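# Set the coat stand upright inside the yellow tape

## Task

Place the coat stand upright so that each of its four feet sits fully within the yellow-taped area, with none resting on the tape itself; the stand must not be knocked over or left leaning, or the task counts as failed.

## Robot and tools

ROBOT. TidyBot++: a mobile base 0.54 m long, 0.50 m wide and 0.38 m tall on four driven casters, carrying one seven-joint arm with a two-finger gripper. The shoulder sits 0.68 m above the floor and 0.12 m ahead of the base centre. Segments: upper arm 0.42 m, forearm 0.31 m, hand 0.31 m. The arm begins folded, hand pointing down, wrist up to 0.08 m beyond the base front. Cameras: base_camera, and wrist_camera, which looks along the hand. A loose object may occasionally get a brief external nudge.

FRAMES. All positions are in metres. Base frame: origin on the floor below the base centre, x ahead, y to the left, z up. hand_pose and hand_target are reported in this frame; they name the point between the finger pads. The hand's own z axis runs out along the fingers, and the fingers close along its y axis. The odometry frame is the base frame as it was at the scene start. base_odometry comes from wheel rotation only, so wheel slip shows up as travel; its heading is in radians, leftward positive, within -3.142 to 3.142. base_tilt is in degrees, positive when leaning forward or right. Both carry a fixed bias of about 1 degree plus noise.

move. One action per call, built from any of base, joints, target, plus optional speeds; all parts start at once.
- base: an object with any of translate_m (forward positive, -2 to 2 m), strafe_m (leftward positive, -2 to 2 m), rotate_rad (counter-clockwise from above positive, -6.3 to 6.3 rad). These are offsets from where the base is when the command begins, measured along its axes at that moment; the base heads straight for the resulting point.
- joints: absolute targets by name, in radians. joint_1_rad (any angle; turns the whole arm about vertical, positive is clockwise from above, opposite to heading), joint_2_rad shoulder -2.249 to 2.249 (0 is upper arm vertical, positive leans forward), joint_3_rad (any angle; upper-arm roll), joint_4_rad elbow -2.579 to 2.579 (0 is straight; with joint_3_rad at 3.14, negative bends forward), joint_5_rad (any angle; forearm roll), joint_6_rad wrist -2.099 to 2.099 (negative bends the hand forward in the reference posture), joint_7_rad (any angle; hand roll, positive counter-clockwise from above when pointing down; at 1.57 the fingers part left and right). Any-angle joints take the shorter way, so send steps below half a turn. Tolerances for done: 0.039 rad for joints 1 to 4, 0.095 for 5 to 7. gripper_pos: 0 open to 1 closed, tolerance 0.03; finger gap roughly 85 x (1 - gripper_pos) mm. Closing to 1 clamps hard (100 to 150 N per finger) and keeps clamping.
- target: one list of seven numbers [x, y, z, qw, qx, qy, qz], an absolute hand pose in the base frame, metres then unit quaternion. Alongside it, joints may carry only gripper_pos, otherwise the call is refused. The solver picks all joints itself, favours near-folded shapes, may curve and overshoot, and can hit the base, especially for low, forward-pointing poses close to the base front. Unreachable poses let the arm roam up to 10 s and end in time_out.
- speeds: caps for this action only: translate_m and strafe_m 0.05 to 0.5 m/s, rotate_rad 0.1 to 1.57 rad/s. For a combined translate plus strafe, give one cap under one key only.
- cameras: list of base_camera, wrist_camera or all; [] gives none; omitted gives all.
- blocking: true (default) returns once everything rests; false returns in about 0.5 s while motion continues. A later move overrides only the parts it names.
Unknown keys make a call invalid; out-of-range values get it refused. A refusal, or an uncommanded stop, cancels the remaining move, wait and finished_scene calls of that reply.

wait: seconds from 0 to 10; issues nothing new and returns state and images, early if all motion ends. stop: brakes every running motion, which then reads stopped and holds (possibly still pressing). zoom_image: camera plus region [x0, y0, x1, y1] in pixels of that camera's latest image, top-left origin, at most 504 x 504. finished_scene: scene (the current scene number); ends the scene for good, and the stand must stay correct without the robot.

RESULTS. move gives done or the worst status. base_status, joint_status, hand_status: moving, done, off_target (resting away from target, maybe still pushing), stopped, contact_stop, time_out, not_followed, torque_fault, limit_stop_at_motor_heat. joint command not followed or pose unreachable means a built-in check withheld arm targets (cause: names a self-collision). joint_positions lists angles; motor_effort is percent of maximum torque, peak in brackets; on_its_own lists uncommanded actions; pictures names the image order; earlier move reports a non-blocking move. A blocked base pushes until it times out (about 14 s) and may still say done. Wheel done only means the wheels turned enough.

CORRECTIONS. After target reports done the hand is usually within 3 cm; add (desired minus hand_pose) to your last target. To keep a hand still, resend hand_target, not hand_pose. For joints, resend last command plus (wanted minus read). Loads make the arm sag; never command a loaded joint to its current reading. Trust camera images over hand_pose.

AVOID. Dropping the stand, releasing it while moving, slamming, hard hits and strong shoves. Excess gripper force from pulling, twisting or gripping hard on a piece still supported. Tipping: driving or turning while the arm is snagged above about 0.6 m, sideways pushes on a raised hand, or swinging a stretched arm; backing off or retracting the arm restores balance. Torque faults (joints 1 to 4 at 104.5 N m, 5 to 7 at 51.3 N m) freeze the arm for 10 s. ARM HIT flags a hard self or base hit. Motors heat with loads, stretched poses or unreachable targets: MOTOR HOT at 60 °C, an over-temperature stop at 75 °C; resend targets afterwards. A straight-down hand reaches at most about 0.94 m high, only near the base.

Each tool is called after "Call:" in YAML: its name, and indented under it one key for each argument.

## Session

Call:
move:

Scene clock: 0.00 s.
Motor temperatures (°C): [33 35 30 33 38 40 33]
base_odometry: x=+0.000 y=+0.000 heading=+0.000
base_tilt: forward=+0.3 right=+0.5
base_status: not commanded
joint_positions: joint_1_rad=-0.015 joint_2_rad=-0.369 joint_3_rad=+3.144 joint_4_rad=-2.511 joint_5_rad=+0.030 joint_6_rad=-0.866 joint_7_rad=+1.545 gripper_pos=+0.000
joint_status: not commanded
motor_effort: joint_1_rad=-1 joint_2_rad=-3 joint_3_rad=+1 joint_4_rad=+15 joint_5_rad=+0 joint_6_rad=+1 joint_7_rad=+0
hand_pose: x=+0.2731 y=-0.0038 z=+0.5958 quat_wxyz=(+0.010, +0.998, +0.002, +0.067) (m; base frame)
hand_target: x=+0.2732 y=-0.0038 z=+0.5959 quat_wxyz=(+0.010, +0.998, +0.002, +0.067) (m; base frame)
hand_status: not commanded
pictures: base_camera, wrist_camera
Images, in order (width x height): base_camera 644x364, wrist_camera 644x476.

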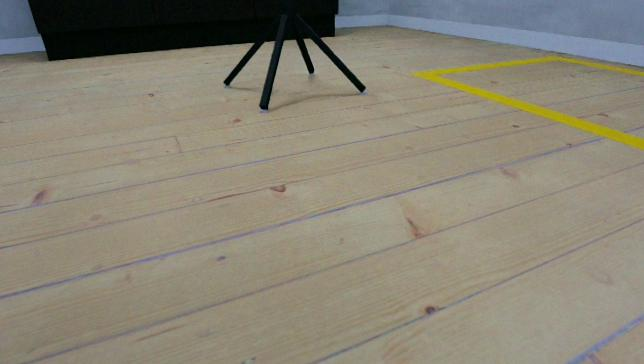

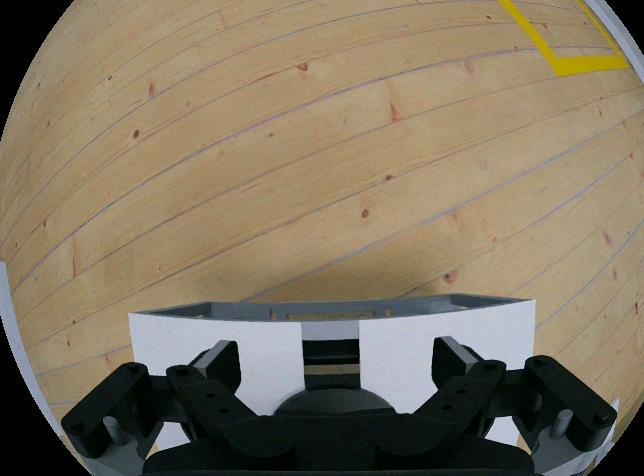

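Call:
zoom_image:
  camera: "base_camera"
  region: [200, 0, 644, 180]

Call:
zoom_image:
  camera: "wrist_camera"
  region: [400, 0, 644, 180]

Scaled by 1.135.

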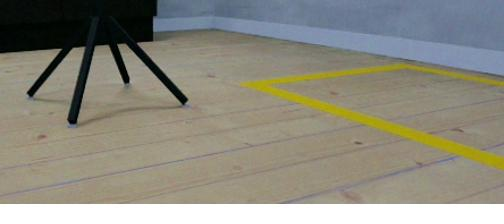

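Scaled by 2.066.

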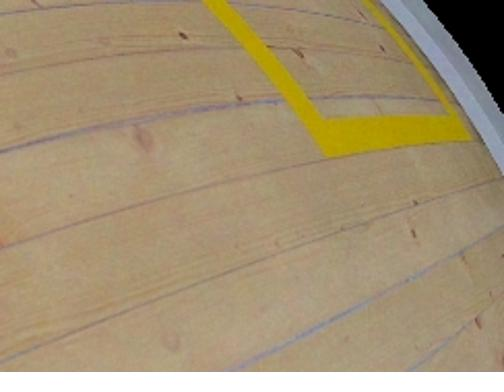

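Call:
move:
  joints: {"joint_6_rad": 0.57}

Scene clock: 26.33 s.
move: done
base_odometry: x=+0.000 y=+0.000 heading=+0.000
base_tilt: forward=+0.3 right=+0.5
base_status: not commanded
joint_positions: joint_1_rad=-0.015 joint_2_rad=-0.369 joint_3_rad=+3.144 joint_4_rad=-2.511 joint_5_rad=+0.030 joint_6_rad=+0.542 joint_7_rad=+1.545 gripper_pos=+0.000
joint_status: all done
motor_effort: joint_1_rad=-2(2) joint_2_rad=-7(8) joint_3_rad=+0(1) joint_4_rad=+20(21) joint_5_rad=+0(1) joint_6_rad=+9(9) joint_7_rad=+0(1)
hand_pose: x=+0.5427 y=+0.0112 z=+0.8957 quat_wxyz=(-0.010, +0.717, +0.009, +0.697) (m; base frame)
hand_target: x=+0.5427 y=+0.0114 z=+0.9039 quat_wxyz=(-0.011, +0.707, +0.009, +0.707) (m; base frame)
hand_status: not commanded
pictures: base_camera, wrist_camera
Images, in order (width x height): base_camera 644x364, wrist_camera 644x476.

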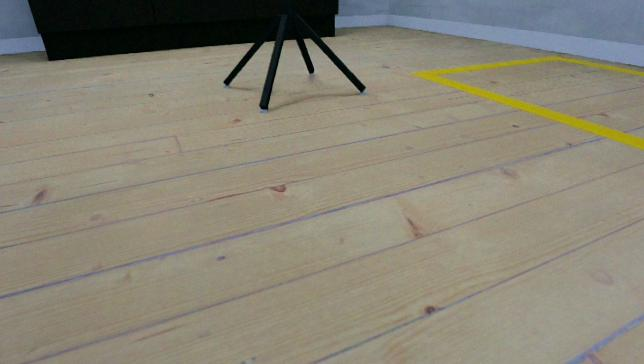

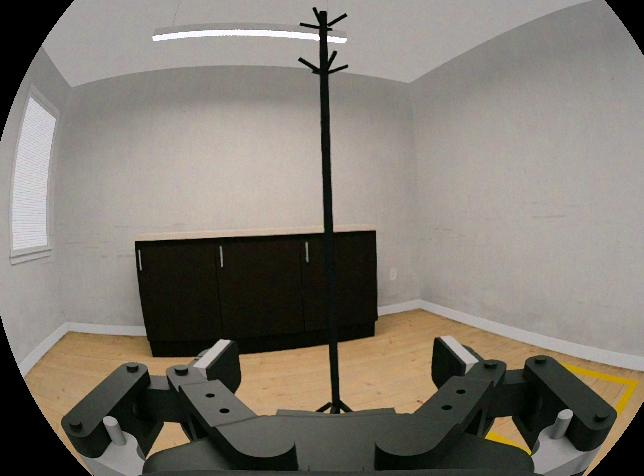

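Call:
zoom_image:
  camera: "base_camera"
  region: [200, 0, 400, 130]

Call:
move:
  base: {"translate_m": 0.3}

Call:
zoom_image:
  camera: "base_camera"
  region: [200, 0, 400, 130]

Scaled by 2.520.

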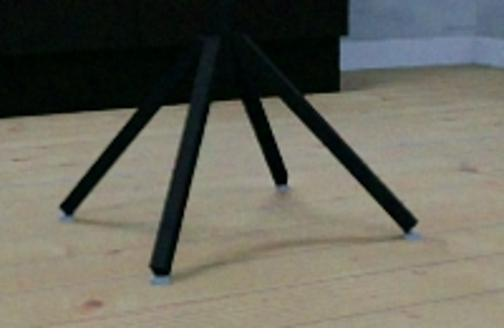

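Scene clock: 46.57 s.
move: done
base_odometry: x=+0.300 y=+0.000 heading=+0.001
base_tilt: forward=+0.3 right=+0.4
base_status: done
joint_positions: joint_1_rad=-0.015 joint_2_rad=-0.367 joint_3_rad=+3.144 joint_4_rad=-2.511 joint_5_rad=+0.030 joint_6_rad=+0.544 joint_7_rad=+1.545 gripper_pos=+0.000
joint_status: not commanded
motor_effort: joint_1_rad=-1(2) joint_2_rad=-7(10) joint_3_rad=+1(1) joint_4_rad=+20(21) joint_5_rad=+0(1) joint_6_rad=+8(9) joint_7_rad=+0(0)
hand_pose: x=+0.5431 y=+0.0112 z=+0.8953 quat_wxyz=(-0.010, +0.717, +0.009, +0.697) (m; base frame)
hand_target: x=+0.5427 y=+0.0114 z=+0.9039 quat_wxyz=(-0.011, +0.707, +0.009, +0.707) (m; base frame)
hand_status: not commanded
pictures: base_camera, wrist_camera
Images, in order (width x height): base_camera 644x364, wrist_camera 644x476.

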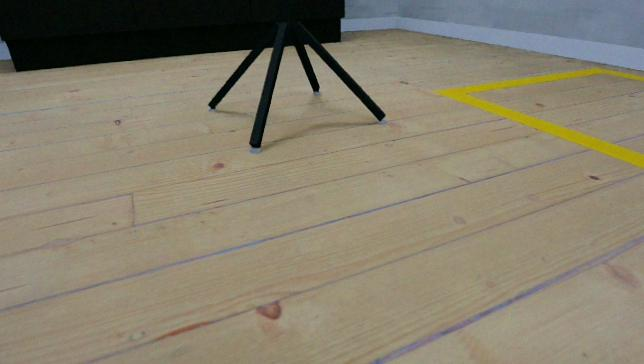

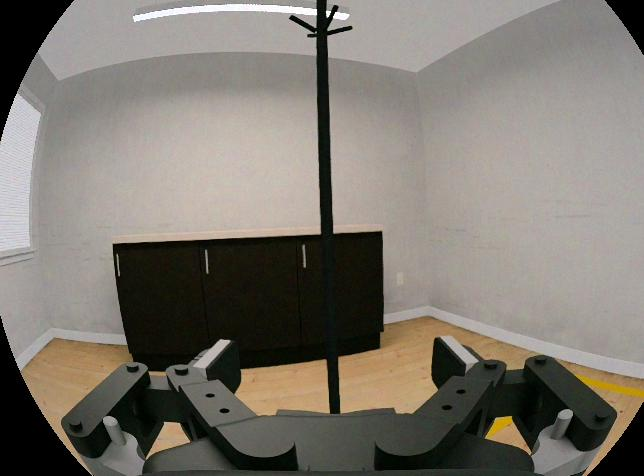

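Scaled by 2.520.

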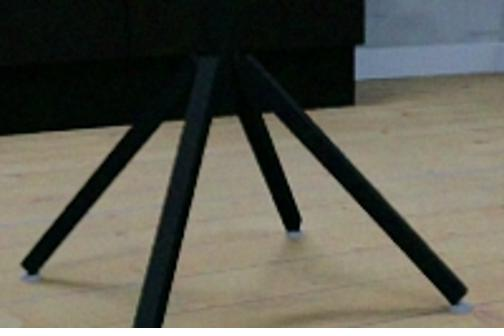

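Call:
move:
  joints: {"joint_2_rad": -0.052, "joint_4_rad": -2.126, "joint_6_rad": 0.503}

Scene clock: 111.13 s.
move: done
base_odometry: x=+0.300 y=+0.000 heading=+0.001
base_tilt: forward=+0.4 right=+0.5
base_status: not commanded
joint_positions: joint_1_rad=-0.015 joint_2_rad=-0.062 joint_3_rad=+3.144 joint_4_rad=-2.143 joint_5_rad=+0.030 joint_6_rad=+0.541 joint_7_rad=+1.545 gripper_pos=+0.000
joint_status: all done
motor_effort: joint_1_rad=+0(2) joint_2_rad=-19(20) joint_3_rad=+0(1) joint_4_rad=+21(22) joint_5_rad=-1(1) joint_6_rad=+8(9) joint_7_rad=+0(1)
hand_pose: x=+0.6784 y=+0.0129 z=+0.9576 quat_wxyz=(-0.010, +0.696, +0.010, +0.718) (m; base frame)
hand_target: x=+0.6837 y=+0.0126 z=+0.9503 quat_wxyz=(-0.009, +0.707, +0.009, +0.707) (m; base frame)
hand_status: not commanded
pictures: base_camera, wrist_camera
Images, in order (width x height): base_camera 644x364, wrist_camera 644x476.

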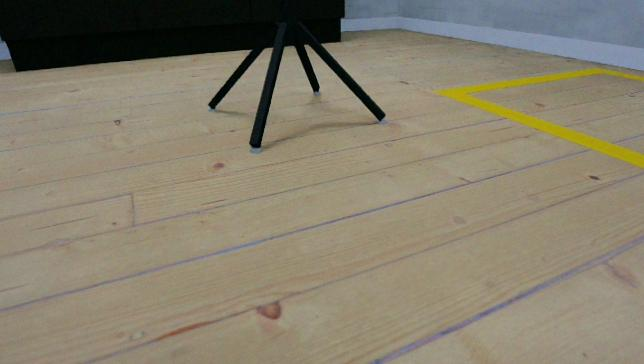

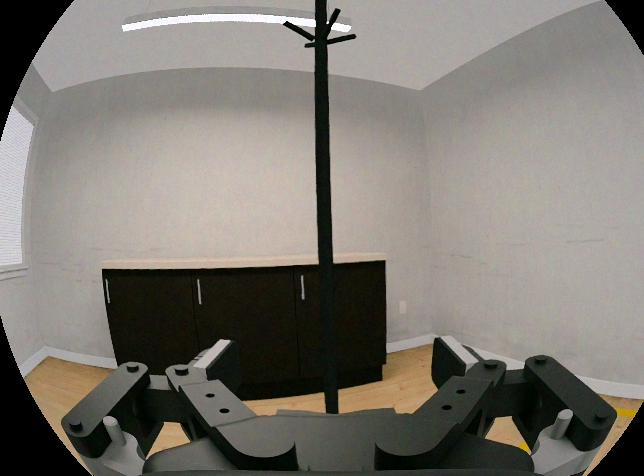

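Call:
zoom_image:
  camera: "wrist_camera"
  region: [230, 200, 430, 420]

Call:
move:
  base: {"translate_m": 0.35}
  speeds: {"translate_m": 0.3}

Call:
zoom_image:
  camera: "wrist_camera"
  region: [230, 200, 430, 420]

Scaled by 2.291.

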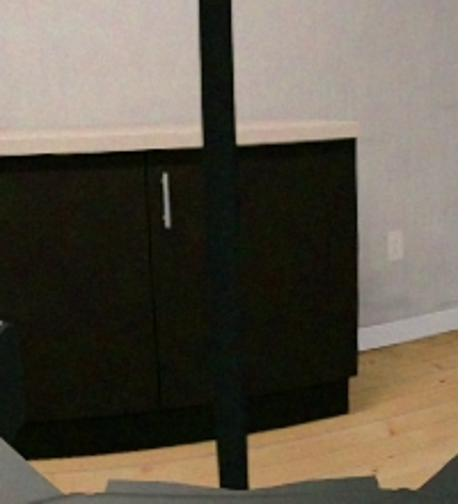

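Scene clock: 132.37 s.
move: done
base_odometry: x=+0.650 y=+0.000 heading=+0.002
base_tilt: forward=+0.4 right=+0.5
base_status: done
joint_positions: joint_1_rad=-0.015 joint_2_rad=-0.054 joint_3_rad=+3.144 joint_4_rad=-2.140 joint_5_rad=+0.030 joint_6_rad=+0.540 joint_7_rad=+1.545 gripper_pos=+0.000
joint_status: not commanded
motor_effort: joint_1_rad=-1(2) joint_2_rad=-20(21) joint_3_rad=+1(2) joint_4_rad=+21(21) joint_5_rad=+0(1) joint_6_rad=+8(9) joint_7_rad=+0(1)
hand_pose: x=+0.6808 y=+0.0129 z=+0.9550 quat_wxyz=(-0.010, +0.698, +0.010, +0.716) (m; base frame)
hand_target: x=+0.6837 y=+0.0126 z=+0.9503 quat_wxyz=(-0.009, +0.707, +0.009, +0.707) (m; base frame)
hand_status: not commanded
pictures: base_camera, wrist_camera
Images, in order (width x height): base_camera 644x364, wrist_camera 644x476.

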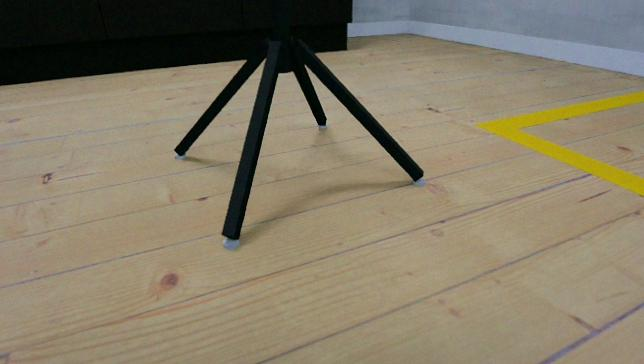

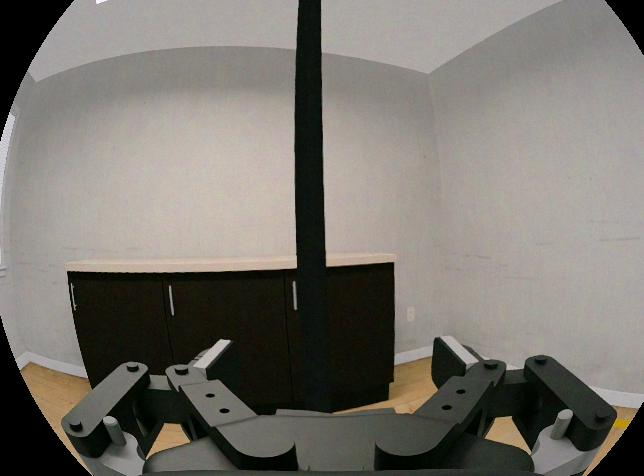

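Scaled by 2.291.

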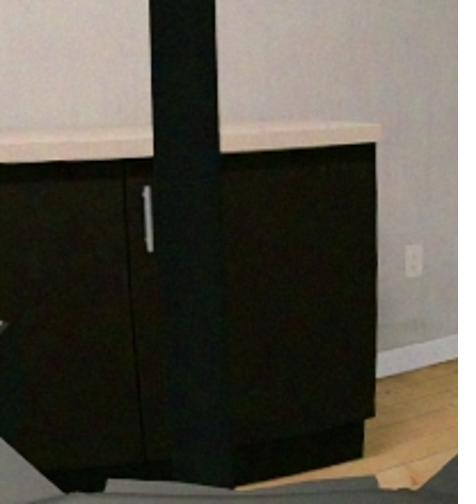

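Call:
move:
  base: {"strafe_m": 0.025}

Call:
zoom_image:
  camera: "wrist_camera"
  region: [220, 200, 460, 440]

Scene clock: 160.53 s.
move: done
base_odometry: x=+0.651 y=+0.026 heading=+0.002
base_tilt: forward=+0.4 right=+0.4
base_status: done
joint_positions: joint_1_rad=-0.015 joint_2_rad=-0.054 joint_3_rad=+3.143 joint_4_rad=-2.140 joint_5_rad=+0.030 joint_6_rad=+0.540 joint_7_rad=+1.545 gripper_pos=+0.000
joint_status: not commanded
motor_effort: joint_1_rad=-1(4) joint_2_rad=-19(20) joint_3_rad=+1(2) joint_4_rad=+21(21) joint_5_rad=+0(2) joint_6_rad=+9(9) joint_7_rad=+0(1)
hand_pose: x=+0.6808 y=+0.0139 z=+0.9550 quat_wxyz=(-0.010, +0.698, +0.010, +0.716) (m; base frame)
hand_target: x=+0.6837 y=+0.0126 z=+0.9503 quat_wxyz=(-0.009, +0.707, +0.009, +0.707) (m; base frame)
hand_status: not commanded
pictures: base_camera, wrist_camera
Images, in order (width x height): base_camera 644x364, wrist_camera 644x476.

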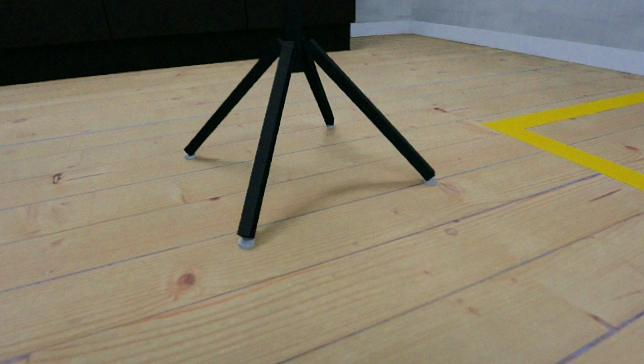

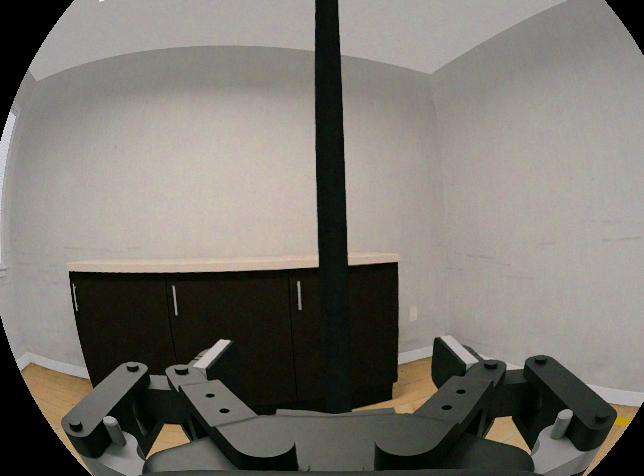

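Scaled by 2.100.

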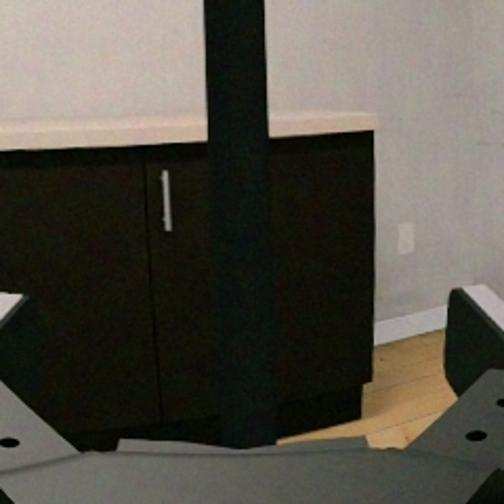

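Call:
move:
  base: {"translate_m": 0.12, "strafe_m": 0.004}
  speeds: {"translate_m": 0.15}

Call:
zoom_image:
  camera: "wrist_camera"
  region: [220, 200, 460, 440]

Scene clock: 174.10 s.
move: done
base_odometry: x=+0.771 y=+0.030 heading=+0.002
base_tilt: forward=+0.3 right=+0.5
base_status: done
joint_positions: joint_1_rad=-0.015 joint_2_rad=-0.052 joint_3_rad=+3.143 joint_4_rad=-2.139 joint_5_rad=+0.030 joint_6_rad=+0.540 joint_7_rad=+1.545 gripper_pos=+0.000
joint_status: not commanded
motor_effort: joint_1_rad=-1(2) joint_2_rad=-19(22) joint_3_rad=+0(1) joint_4_rad=+21(22) joint_5_rad=-1(1) joint_6_rad=+8(9) joint_7_rad=+0(1)
hand_pose: x=+0.6817 y=+0.0139 z=+0.9539 quat_wxyz=(-0.010, +0.699, +0.010, +0.715) (m; base frame)
hand_target: x=+0.6837 y=+0.0126 z=+0.9503 quat_wxyz=(-0.009, +0.707, +0.009, +0.707) (m; base frame)
hand_status: not commanded
pictures: base_camera, wrist_camera
Images, in order (width x height): base_camera 644x364, wrist_camera 644x476.

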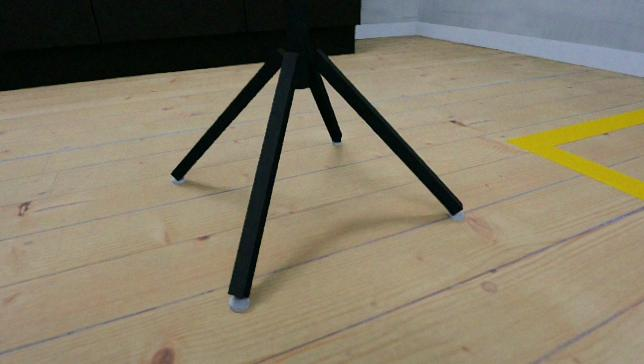

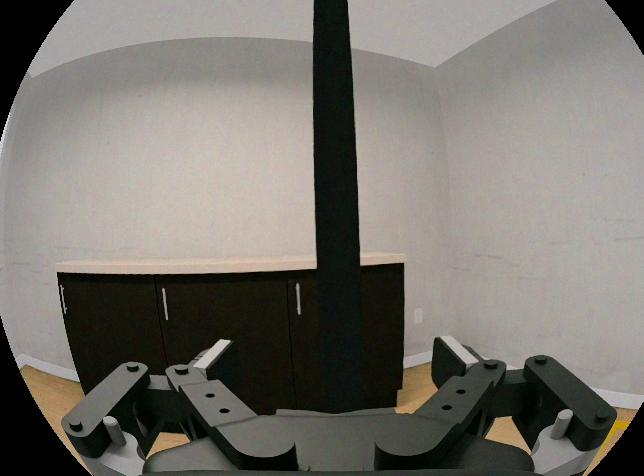

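Scaled by 2.100.

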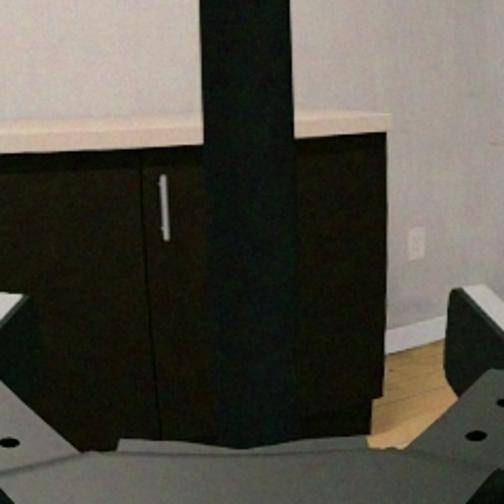

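Call:
move:
  base: {"translate_m": 0.08, "strafe_m": -0.003}
  speeds: {"translate_m": 0.1}

Call:
zoom_image:
  camera: "wrist_camera"
  region: [220, 200, 460, 440]

Scene clock: 188.80 s.
move: done
base_odometry: x=+0.851 y=+0.027 heading=+0.002
base_tilt: forward=+0.4 right=+0.4
base_status: done
joint_positions: joint_1_rad=-0.015 joint_2_rad=-0.050 joint_3_rad=+3.143 joint_4_rad=-2.139 joint_5_rad=+0.030 joint_6_rad=+0.539 joint_7_rad=+1.545 gripper_pos=+0.000
joint_status: not commanded
motor_effort: joint_1_rad=+0(2) joint_2_rad=-19(22) joint_3_rad=+0(2) joint_4_rad=+21(21) joint_5_rad=-1(1) joint_6_rad=+9(9) joint_7_rad=+0(1)
hand_pose: x=+0.6823 y=+0.0139 z=+0.9530 quat_wxyz=(-0.010, +0.700, +0.010, +0.714) (m; base frame)
hand_target: x=+0.6837 y=+0.0126 z=+0.9503 quat_wxyz=(-0.009, +0.707, +0.009, +0.707) (m; base frame)
hand_status: not commanded
pictures: base_camera, wrist_camera
Images, in order (width x height): base_camera 644x364, wrist_camera 644x476.

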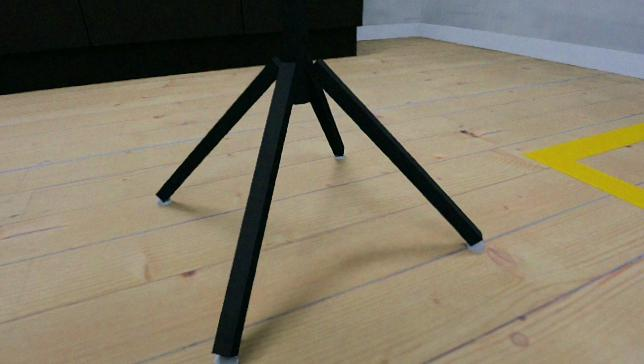

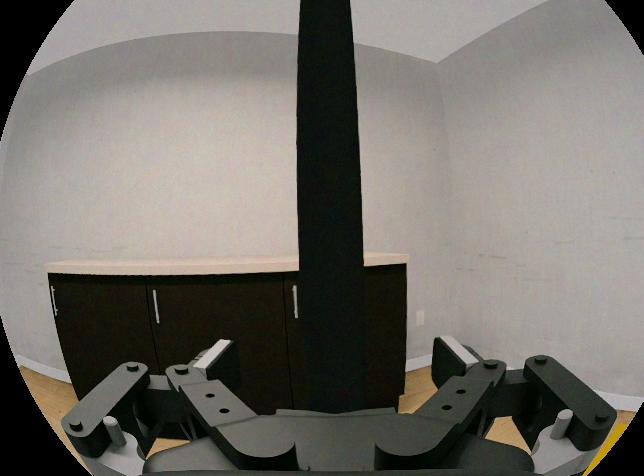

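Scaled by 2.100.

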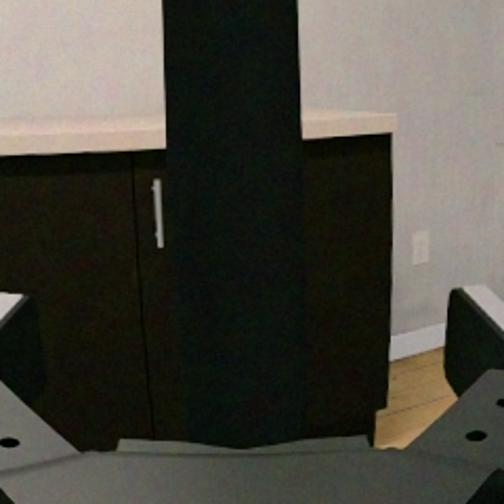

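Call:
move:
  base: {"translate_m": 0.03}
  speeds: {"translate_m": 0.1}

Call:
zoom_image:
  camera: "wrist_camera"
  region: [220, 200, 460, 440]

Scene clock: 204.23 s.
move: done
base_odometry: x=+0.881 y=+0.027 heading=+0.003
base_tilt: forward=+0.4 right=+0.5
base_status: done
joint_positions: joint_1_rad=-0.015 joint_2_rad=-0.046 joint_3_rad=+3.143 joint_4_rad=-2.137 joint_5_rad=+0.030 joint_6_rad=+0.539 joint_7_rad=+1.545 gripper_pos=+0.000
joint_status: not commanded
motor_effort: joint_1_rad=-1(2) joint_2_rad=-19(21) joint_3_rad=+0(2) joint_4_rad=+21(21) joint_5_rad=+0(1) joint_6_rad=+8(9) joint_7_rad=+0(0)
hand_pose: x=+0.6835 y=+0.0140 z=+0.9515 quat_wxyz=(-0.010, +0.700, +0.010, +0.714) (m; base frame)
hand_target: x=+0.6837 y=+0.0126 z=+0.9503 quat_wxyz=(-0.009, +0.707, +0.009, +0.707) (m; base frame)
hand_status: not commanded
pictures: base_camera, wrist_camera
Images, in order (width x height): base_camera 644x364, wrist_camera 644x476.

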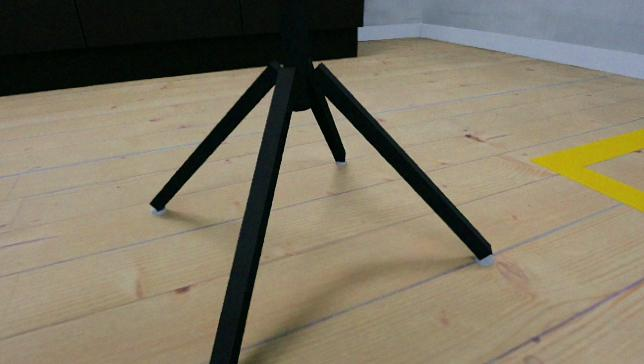

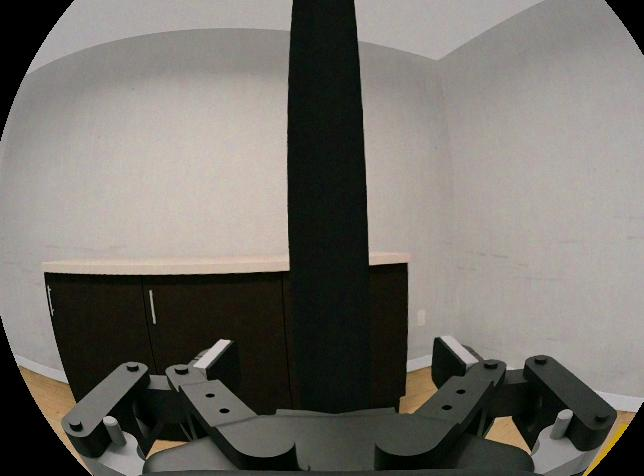

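Scaled by 2.100.

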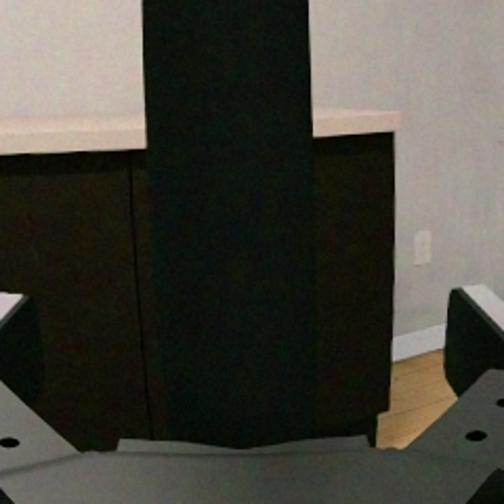

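Call:
move:
  base: {"translate_m": 0.025}
  speeds: {"translate_m": 0.1}

Call:
zoom_image:
  camera: "wrist_camera"
  region: [220, 200, 460, 440]

Scene clock: 211.67 s.
move: done
base_odometry: x=+0.906 y=+0.027 heading=+0.003
base_tilt: forward=+0.4 right=+0.5
base_status: done
joint_positions: joint_1_rad=-0.015 joint_2_rad=-0.042 joint_3_rad=+3.143 joint_4_rad=-2.136 joint_5_rad=+0.030 joint_6_rad=+0.539 joint_7_rad=+1.545 gripper_pos=+0.000
joint_status: not commanded
motor_effort: joint_1_rad=-1(2) joint_2_rad=-20(22) joint_3_rad=+0(1) joint_4_rad=+21(21) joint_5_rad=-1(1) joint_6_rad=+8(9) joint_7_rad=+0(1)
hand_pose: x=+0.6848 y=+0.0140 z=+0.9498 quat_wxyz=(-0.010, +0.702, +0.010, +0.712) (m; base frame)
hand_target: x=+0.6837 y=+0.0126 z=+0.9503 quat_wxyz=(-0.009, +0.707, +0.009, +0.707) (m; base frame)
hand_status: not commanded
pictures: base_camera, wrist_camera
Images, in order (width x height): base_camera 644x364, wrist_camera 644x476.

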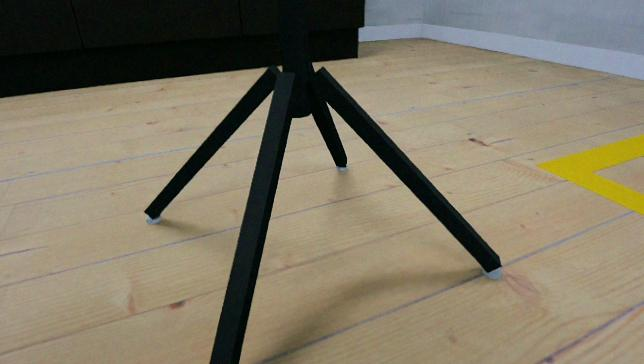

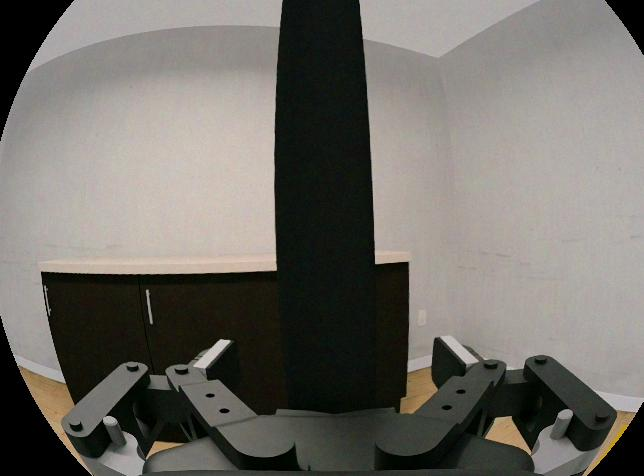

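Scaled by 2.100.

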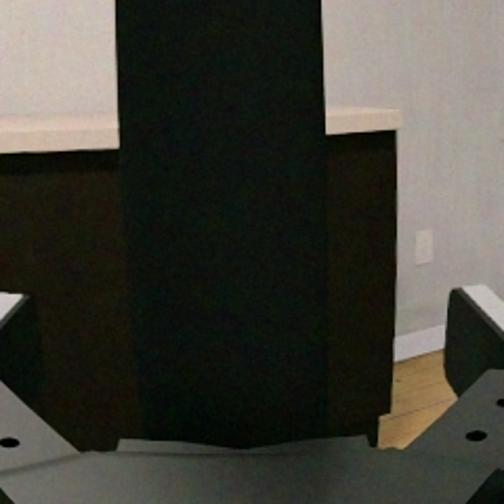

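Call:
move:
  joints: {"gripper_pos": 0.55}

Call:
zoom_image:
  camera: "wrist_camera"
  region: [220, 200, 460, 440]

Scene clock: 219.03 s.
move: done
base_odometry: x=+0.906 y=+0.027 heading=+0.003
base_tilt: forward=+0.3 right=+0.4
base_status: not commanded
joint_positions: joint_1_rad=-0.015 joint_2_rad=-0.042 joint_3_rad=+3.143 joint_4_rad=-2.136 joint_5_rad=+0.030 joint_6_rad=+0.539 joint_7_rad=+1.545 gripper_pos=+0.550
joint_status: all done
motor_effort: joint_1_rad=-1(2) joint_2_rad=-19(20) joint_3_rad=+0(1) joint_4_rad=+21(21) joint_5_rad=-1(1) joint_6_rad=+8(9) joint_7_rad=+1(1)
hand_pose: x=+0.6848 y=+0.0140 z=+0.9498 quat_wxyz=(-0.010, +0.702, +0.010, +0.712) (m; base frame)
hand_target: x=+0.6837 y=+0.0126 z=+0.9503 quat_wxyz=(-0.009, +0.707, +0.009, +0.707) (m; base frame)
hand_status: not commanded
pictures: base_camera, wrist_camera
Images, in order (width x height): base_camera 644x364, wrist_camera 644x476.

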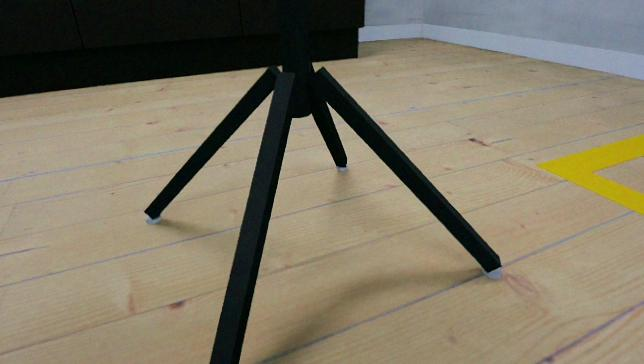

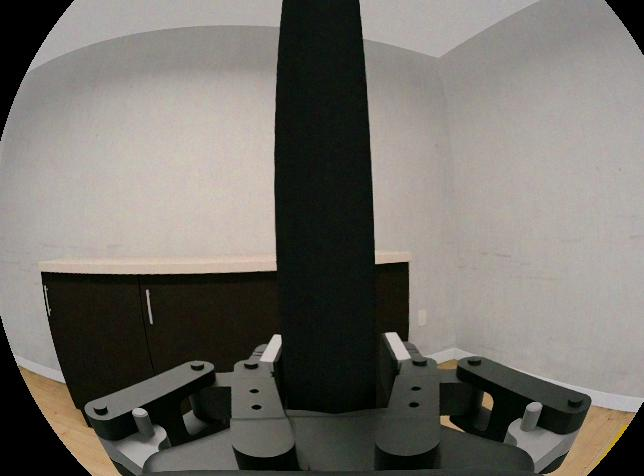

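Scaled by 2.100.

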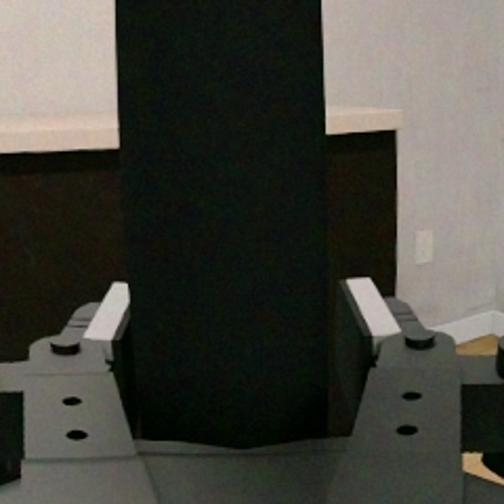

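Call:
move:
  joints: {"gripper_pos": 0.61}

Call:
zoom_image:
  camera: "wrist_camera"
  region: [220, 200, 460, 440]

Scene clock: 226.77 s.
move: done
base_odometry: x=+0.906 y=+0.027 heading=+0.003
base_tilt: forward=+0.4 right=+0.5
base_status: not commanded
joint_positions: joint_1_rad=-0.015 joint_2_rad=-0.042 joint_3_rad=+3.143 joint_4_rad=-2.136 joint_5_rad=+0.030 joint_6_rad=+0.539 joint_7_rad=+1.545 gripper_pos=+0.610
joint_status: all done
motor_effort: joint_1_rad=-1(1) joint_2_rad=-19(20) joint_3_rad=+1(1) joint_4_rad=+21(21) joint_5_rad=-1(1) joint_6_rad=+9(9) joint_7_rad=+0(0)
hand_pose: x=+0.6848 y=+0.0140 z=+0.9498 quat_wxyz=(-0.010, +0.702, +0.010, +0.712) (m; base frame)
hand_target: x=+0.6837 y=+0.0126 z=+0.9503 quat_wxyz=(-0.009, +0.707, +0.009, +0.707) (m; base frame)
hand_status: not commanded
pictures: base_camera, wrist_camera
Images, in order (width x height): base_camera 644x364, wrist_camera 644x476.

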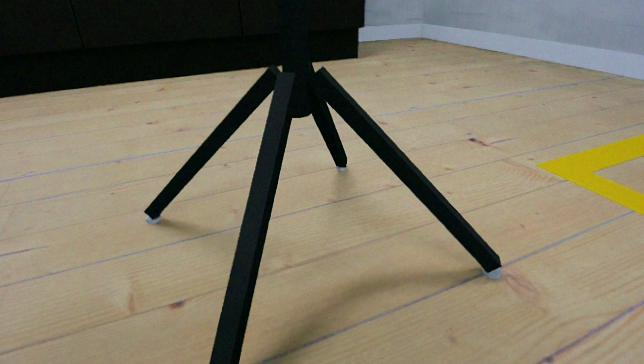

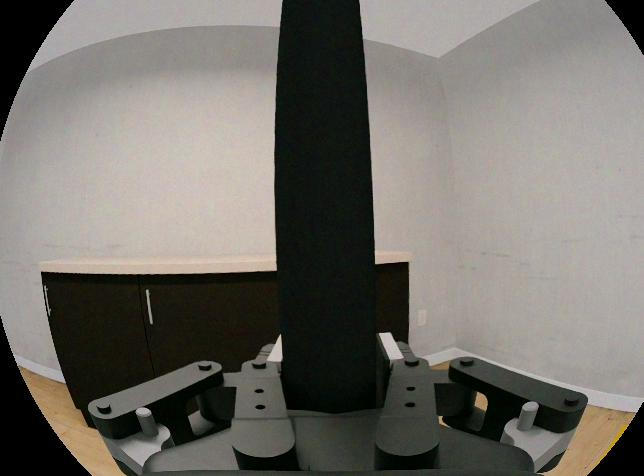

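Scaled by 2.100.

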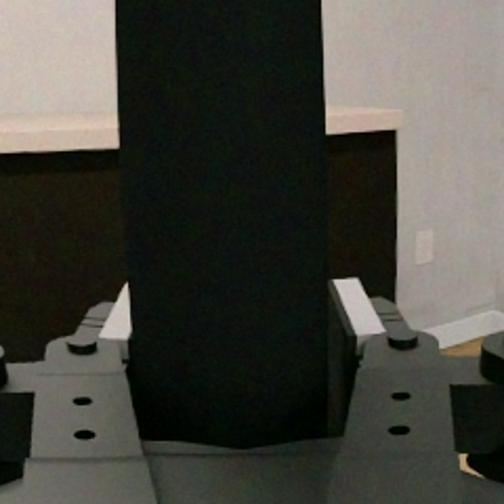

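Call:
move:
  joints: {"gripper_pos": 0.66}
  cameras: ["wrist_camera"]

Call:
zoom_image:
  camera: "wrist_camera"
  region: [220, 200, 460, 440]

Scene clock: 238.47 s.
move: done
base_odometry: x=+0.906 y=+0.027 heading=+0.003
base_tilt: forward=+0.3 right=+0.4
base_status: not commanded
joint_positions: joint_1_rad=-0.015 joint_2_rad=-0.042 joint_3_rad=+3.140 joint_4_rad=-2.136 joint_5_rad=+0.030 joint_6_rad=+0.539 joint_7_rad=+1.545 gripper_pos=+0.658
joint_status: all done
motor_effort: joint_1_rad=-3(4) joint_2_rad=-19(19) joint_3_rad=-1(4) joint_4_rad=+21(22) joint_5_rad=+0(2) joint_6_rad=+8(9) joint_7_rad=+0(1)
hand_pose: x=+0.6847 y=+0.0159 z=+0.9498 quat_wxyz=(-0.012, +0.702, +0.011, +0.712) (m; base frame)
hand_target: x=+0.6837 y=+0.0126 z=+0.9503 quat_wxyz=(-0.009, +0.707, +0.009, +0.707) (m; base frame)
hand_status: not commanded
pictures: wrist_camera
Images, in order (width x height): wrist_camera 644x476.

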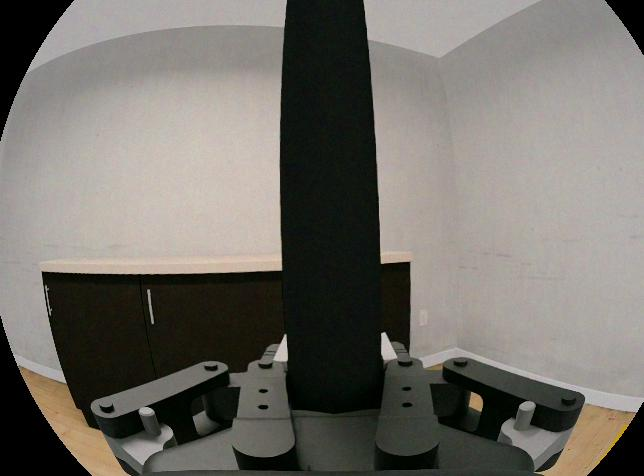

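Scaled by 2.100.

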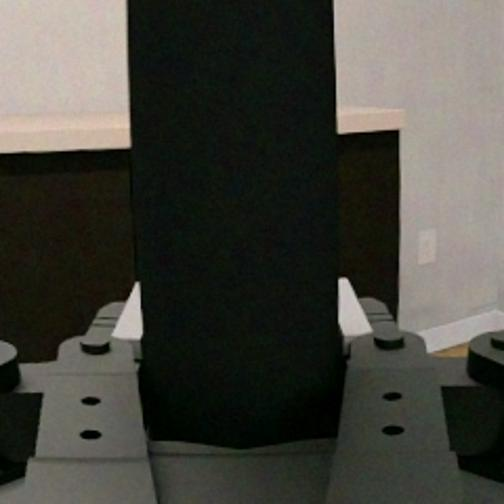

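Call:
move:
  joints: {"gripper_pos": 0.8}
  cameras: ["wrist_camera"]

Scene clock: 243.37 s.
move: off_target
base_odometry: x=+0.906 y=+0.027 heading=+0.003
base_tilt: forward=+0.3 right=+0.5
base_status: not commanded
joint_positions: joint_1_rad=-0.015 joint_2_rad=-0.042 joint_3_rad=+3.140 joint_4_rad=-2.136 joint_5_rad=+0.030 joint_6_rad=+0.539 joint_7_rad=+1.545 gripper_pos=+0.686
joint_status: gripper_pos off_target (ended at +0.686, target +0.800)
motor_effort: joint_1_rad=+0(1) joint_2_rad=-17(19) joint_3_rad=+2(2) joint_4_rad=+23(24) joint_5_rad=-1(2) joint_6_rad=+9(9) joint_7_rad=+0(1)
hand_pose: x=+0.6847 y=+0.0157 z=+0.9498 quat_wxyz=(-0.011, +0.702, +0.011, +0.712) (m; base frame)
hand_target: x=+0.6837 y=+0.0126 z=+0.9503 quat_wxyz=(-0.009, +0.707, +0.009, +0.707) (m; base frame)
hand_status: not commanded
pictures: wrist_camera
Images, in order (width x height): wrist_camera 644x476.

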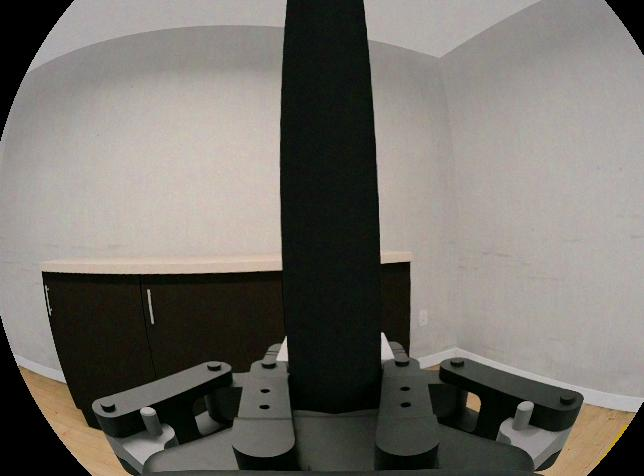

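Call:
move:
  joints: {"joint_2_rad": -0.080, "joint_4_rad": -2.078, "joint_6_rad": 0.427}

Scene clock: 259.80 s.
move: done
base_odometry: x=+0.906 y=+0.027 heading=+0.003
base_tilt: forward=+0.4 right=+0.4
base_status: not commanded
joint_positions: joint_1_rad=-0.015 joint_2_rad=-0.051 joint_3_rad=+3.139 joint_4_rad=-2.103 joint_5_rad=+0.030 joint_6_rad=+0.459 joint_7_rad=+1.545 gripper_pos=+0.690
joint_status: all done
motor_effort: joint_1_rad=+2(3) joint_2_rad=-19(20) joint_3_rad=+4(4) joint_4_rad=+24(25) joint_5_rad=-2(3) joint_6_rad=+9(10) joint_7_rad=-1(2)
hand_pose: x=+0.6871 y=+0.0156 z=+0.9495 quat_wxyz=(-0.011, +0.715, +0.011, +0.699) (m; base frame)
hand_target: x=+0.6827 y=+0.0120 z=+0.9709 quat_wxyz=(-0.008, +0.707, +0.009, +0.707) (m; base frame)
hand_status: not commanded
pictures: base_camera, wrist_camera
Images, in order (width x height): base_camera 644x364, wrist_camera 644x476.

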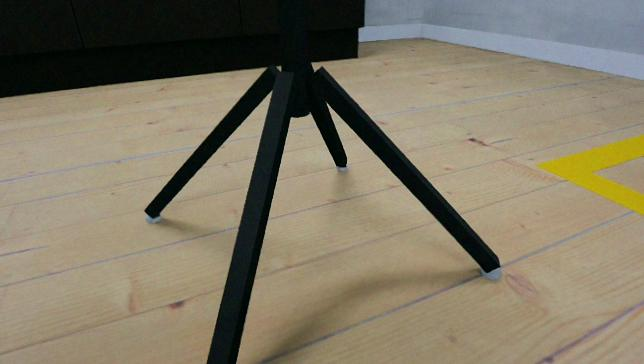

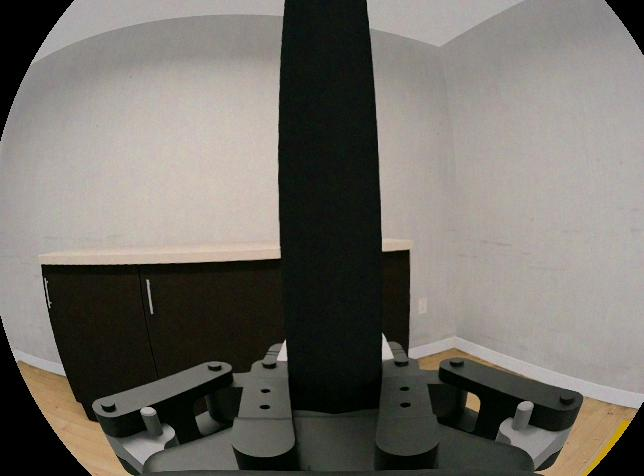

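Call:
move:
  joints: {"joint_2_rad": -0.115, "joint_4_rad": -2.018, "joint_6_rad": 0.345}

Scene clock: 268.90 s.
move: off_target
base_odometry: x=+0.906 y=+0.027 heading=+0.003
base_tilt: forward=+0.3 right=+0.4
base_status: not commanded
joint_positions: joint_1_rad=-0.015 joint_2_rad=-0.065 joint_3_rad=+3.139 joint_4_rad=-2.065 joint_5_rad=+0.030 joint_6_rad=+0.360 joint_7_rad=+1.545 gripper_pos=+0.691
joint_status: joint_2_rad off_target (ended at -0.065, target -0.115); joint_4_rad off_target (ended at -2.065, target -2.018); the others done
motor_effort: joint_1_rad=+2(3) joint_2_rad=-21(22) joint_3_rad=+3(4) joint_4_rad=+28(28) joint_5_rad=-2(3) joint_6_rad=+12(13) joint_7_rad=-1(1)
hand_pose: x=+0.6878 y=+0.0148 z=+0.9490 quat_wxyz=(-0.009, +0.731, +0.011, +0.682) (m; base frame)
hand_target: x=+0.6791 y=+0.0112 z=+1.0012 quat_wxyz=(-0.007, +0.703, +0.009, +0.712) (m; base frame)
hand_status: not commanded
pictures: base_camera, wrist_camera
Images, in order (width x height): base_camera 644x364, wrist_camera 644x476.

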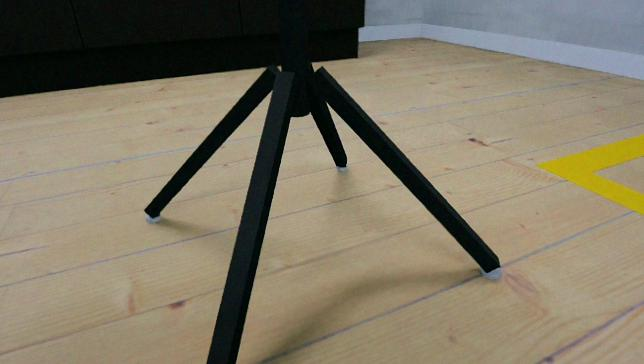

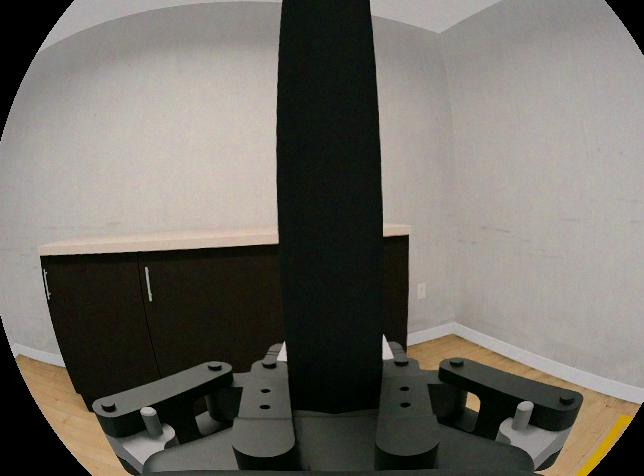

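Call:
move:
  joints: {"joint_2_rad": -0.18, "joint_4_rad": -1.94, "joint_6_rad": 0.42}

Scene clock: 279.73 s.
move: off_target
base_odometry: x=+0.906 y=+0.027 heading=+0.003
base_tilt: forward=+0.4 right=+0.4
base_status: not commanded
joint_positions: joint_1_rad=-0.015 joint_2_rad=-0.065 joint_3_rad=+3.139 joint_4_rad=-2.062 joint_5_rad=+0.030 joint_6_rad=+0.358 joint_7_rad=+1.545 gripper_pos=+0.691
joint_status: joint_2_rad off_target (ended at -0.065, target -0.180); joint_4_rad off_target (ended at -2.062, target -1.940); the others done
motor_effort: joint_1_rad=-1(2) joint_2_rad=-37(37) joint_3_rad=+1(3) joint_4_rad=+41(41) joint_5_rad=-2(3) joint_6_rad=+24(24) joint_7_rad=-1(2)
hand_pose: x=+0.6882 y=+0.0148 z=+0.9508 quat_wxyz=(-0.009, +0.731, +0.011, +0.683) (m; base frame)
hand_target: x=+0.6554 y=+0.0115 z=+1.1078 quat_wxyz=(-0.008, +0.621, +0.009, +0.784) (m; base frame)
hand_status: not commanded
pictures: base_camera, wrist_camera
Images, in order (width x height): base_camera 644x364, wrist_camera 644x476.

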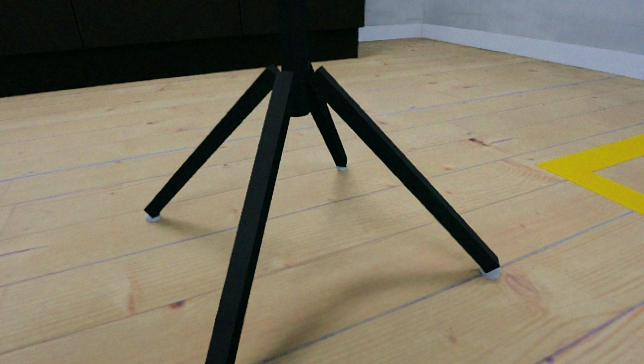

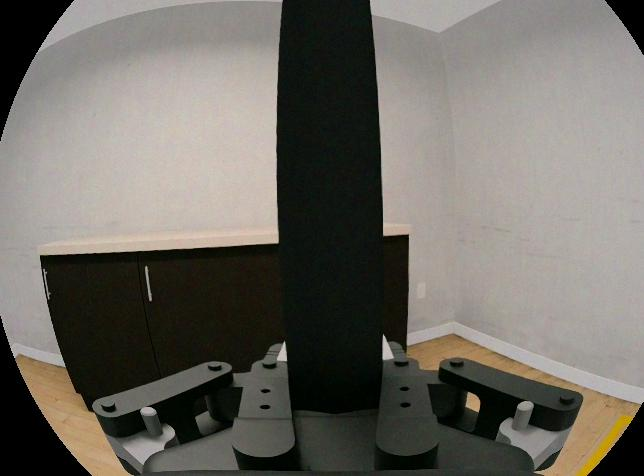

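Call:
move:
  joints: {"joint_2_rad": -0.225, "joint_4_rad": -1.895, "joint_6_rad": 0.45}
  cameras: ["base_camera"]

Scene clock: 298.93 s.
move: off_target
base_odometry: x=+0.906 y=+0.027 heading=+0.003
base_tilt: forward=+0.4 right=+0.5
base_status: not commanded
joint_positions: joint_1_rad=-0.015 joint_2_rad=-0.065 joint_3_rad=+3.139 joint_4_rad=-2.056 joint_5_rad=+0.030 joint_6_rad=+0.352 joint_7_rad=+1.545 gripper_pos=+0.691
joint_status: joint_2_rad off_target (ended at -0.065, target -0.225); joint_4_rad off_target (ended at -2.056, target -1.895); joint_6_rad off_target (ended at +0.352, target +0.450)
motor_effort: joint_1_rad=-2(2) joint_2_rad=-46(46) joint_3_rad=+0(1) joint_4_rad=+49(49) joint_5_rad=-1(2) joint_6_rad=+30(30) joint_7_rad=-1(2)
hand_pose: x=+0.6888 y=+0.0148 z=+0.9520 quat_wxyz=(-0.009, +0.731, +0.011, +0.682) (m; base frame)
hand_target: x=+0.6302 y=+0.0113 z=+1.1677 quat_wxyz=(-0.008, +0.573, +0.009, +0.820) (m; base frame)
hand_status: not commanded
pictures: base_camera
Images, in order (width x height): base_camera 644x364.

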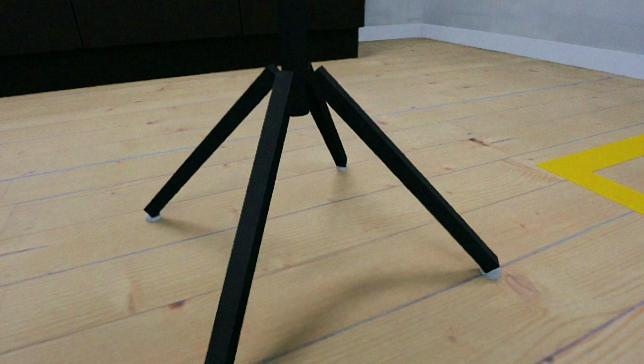

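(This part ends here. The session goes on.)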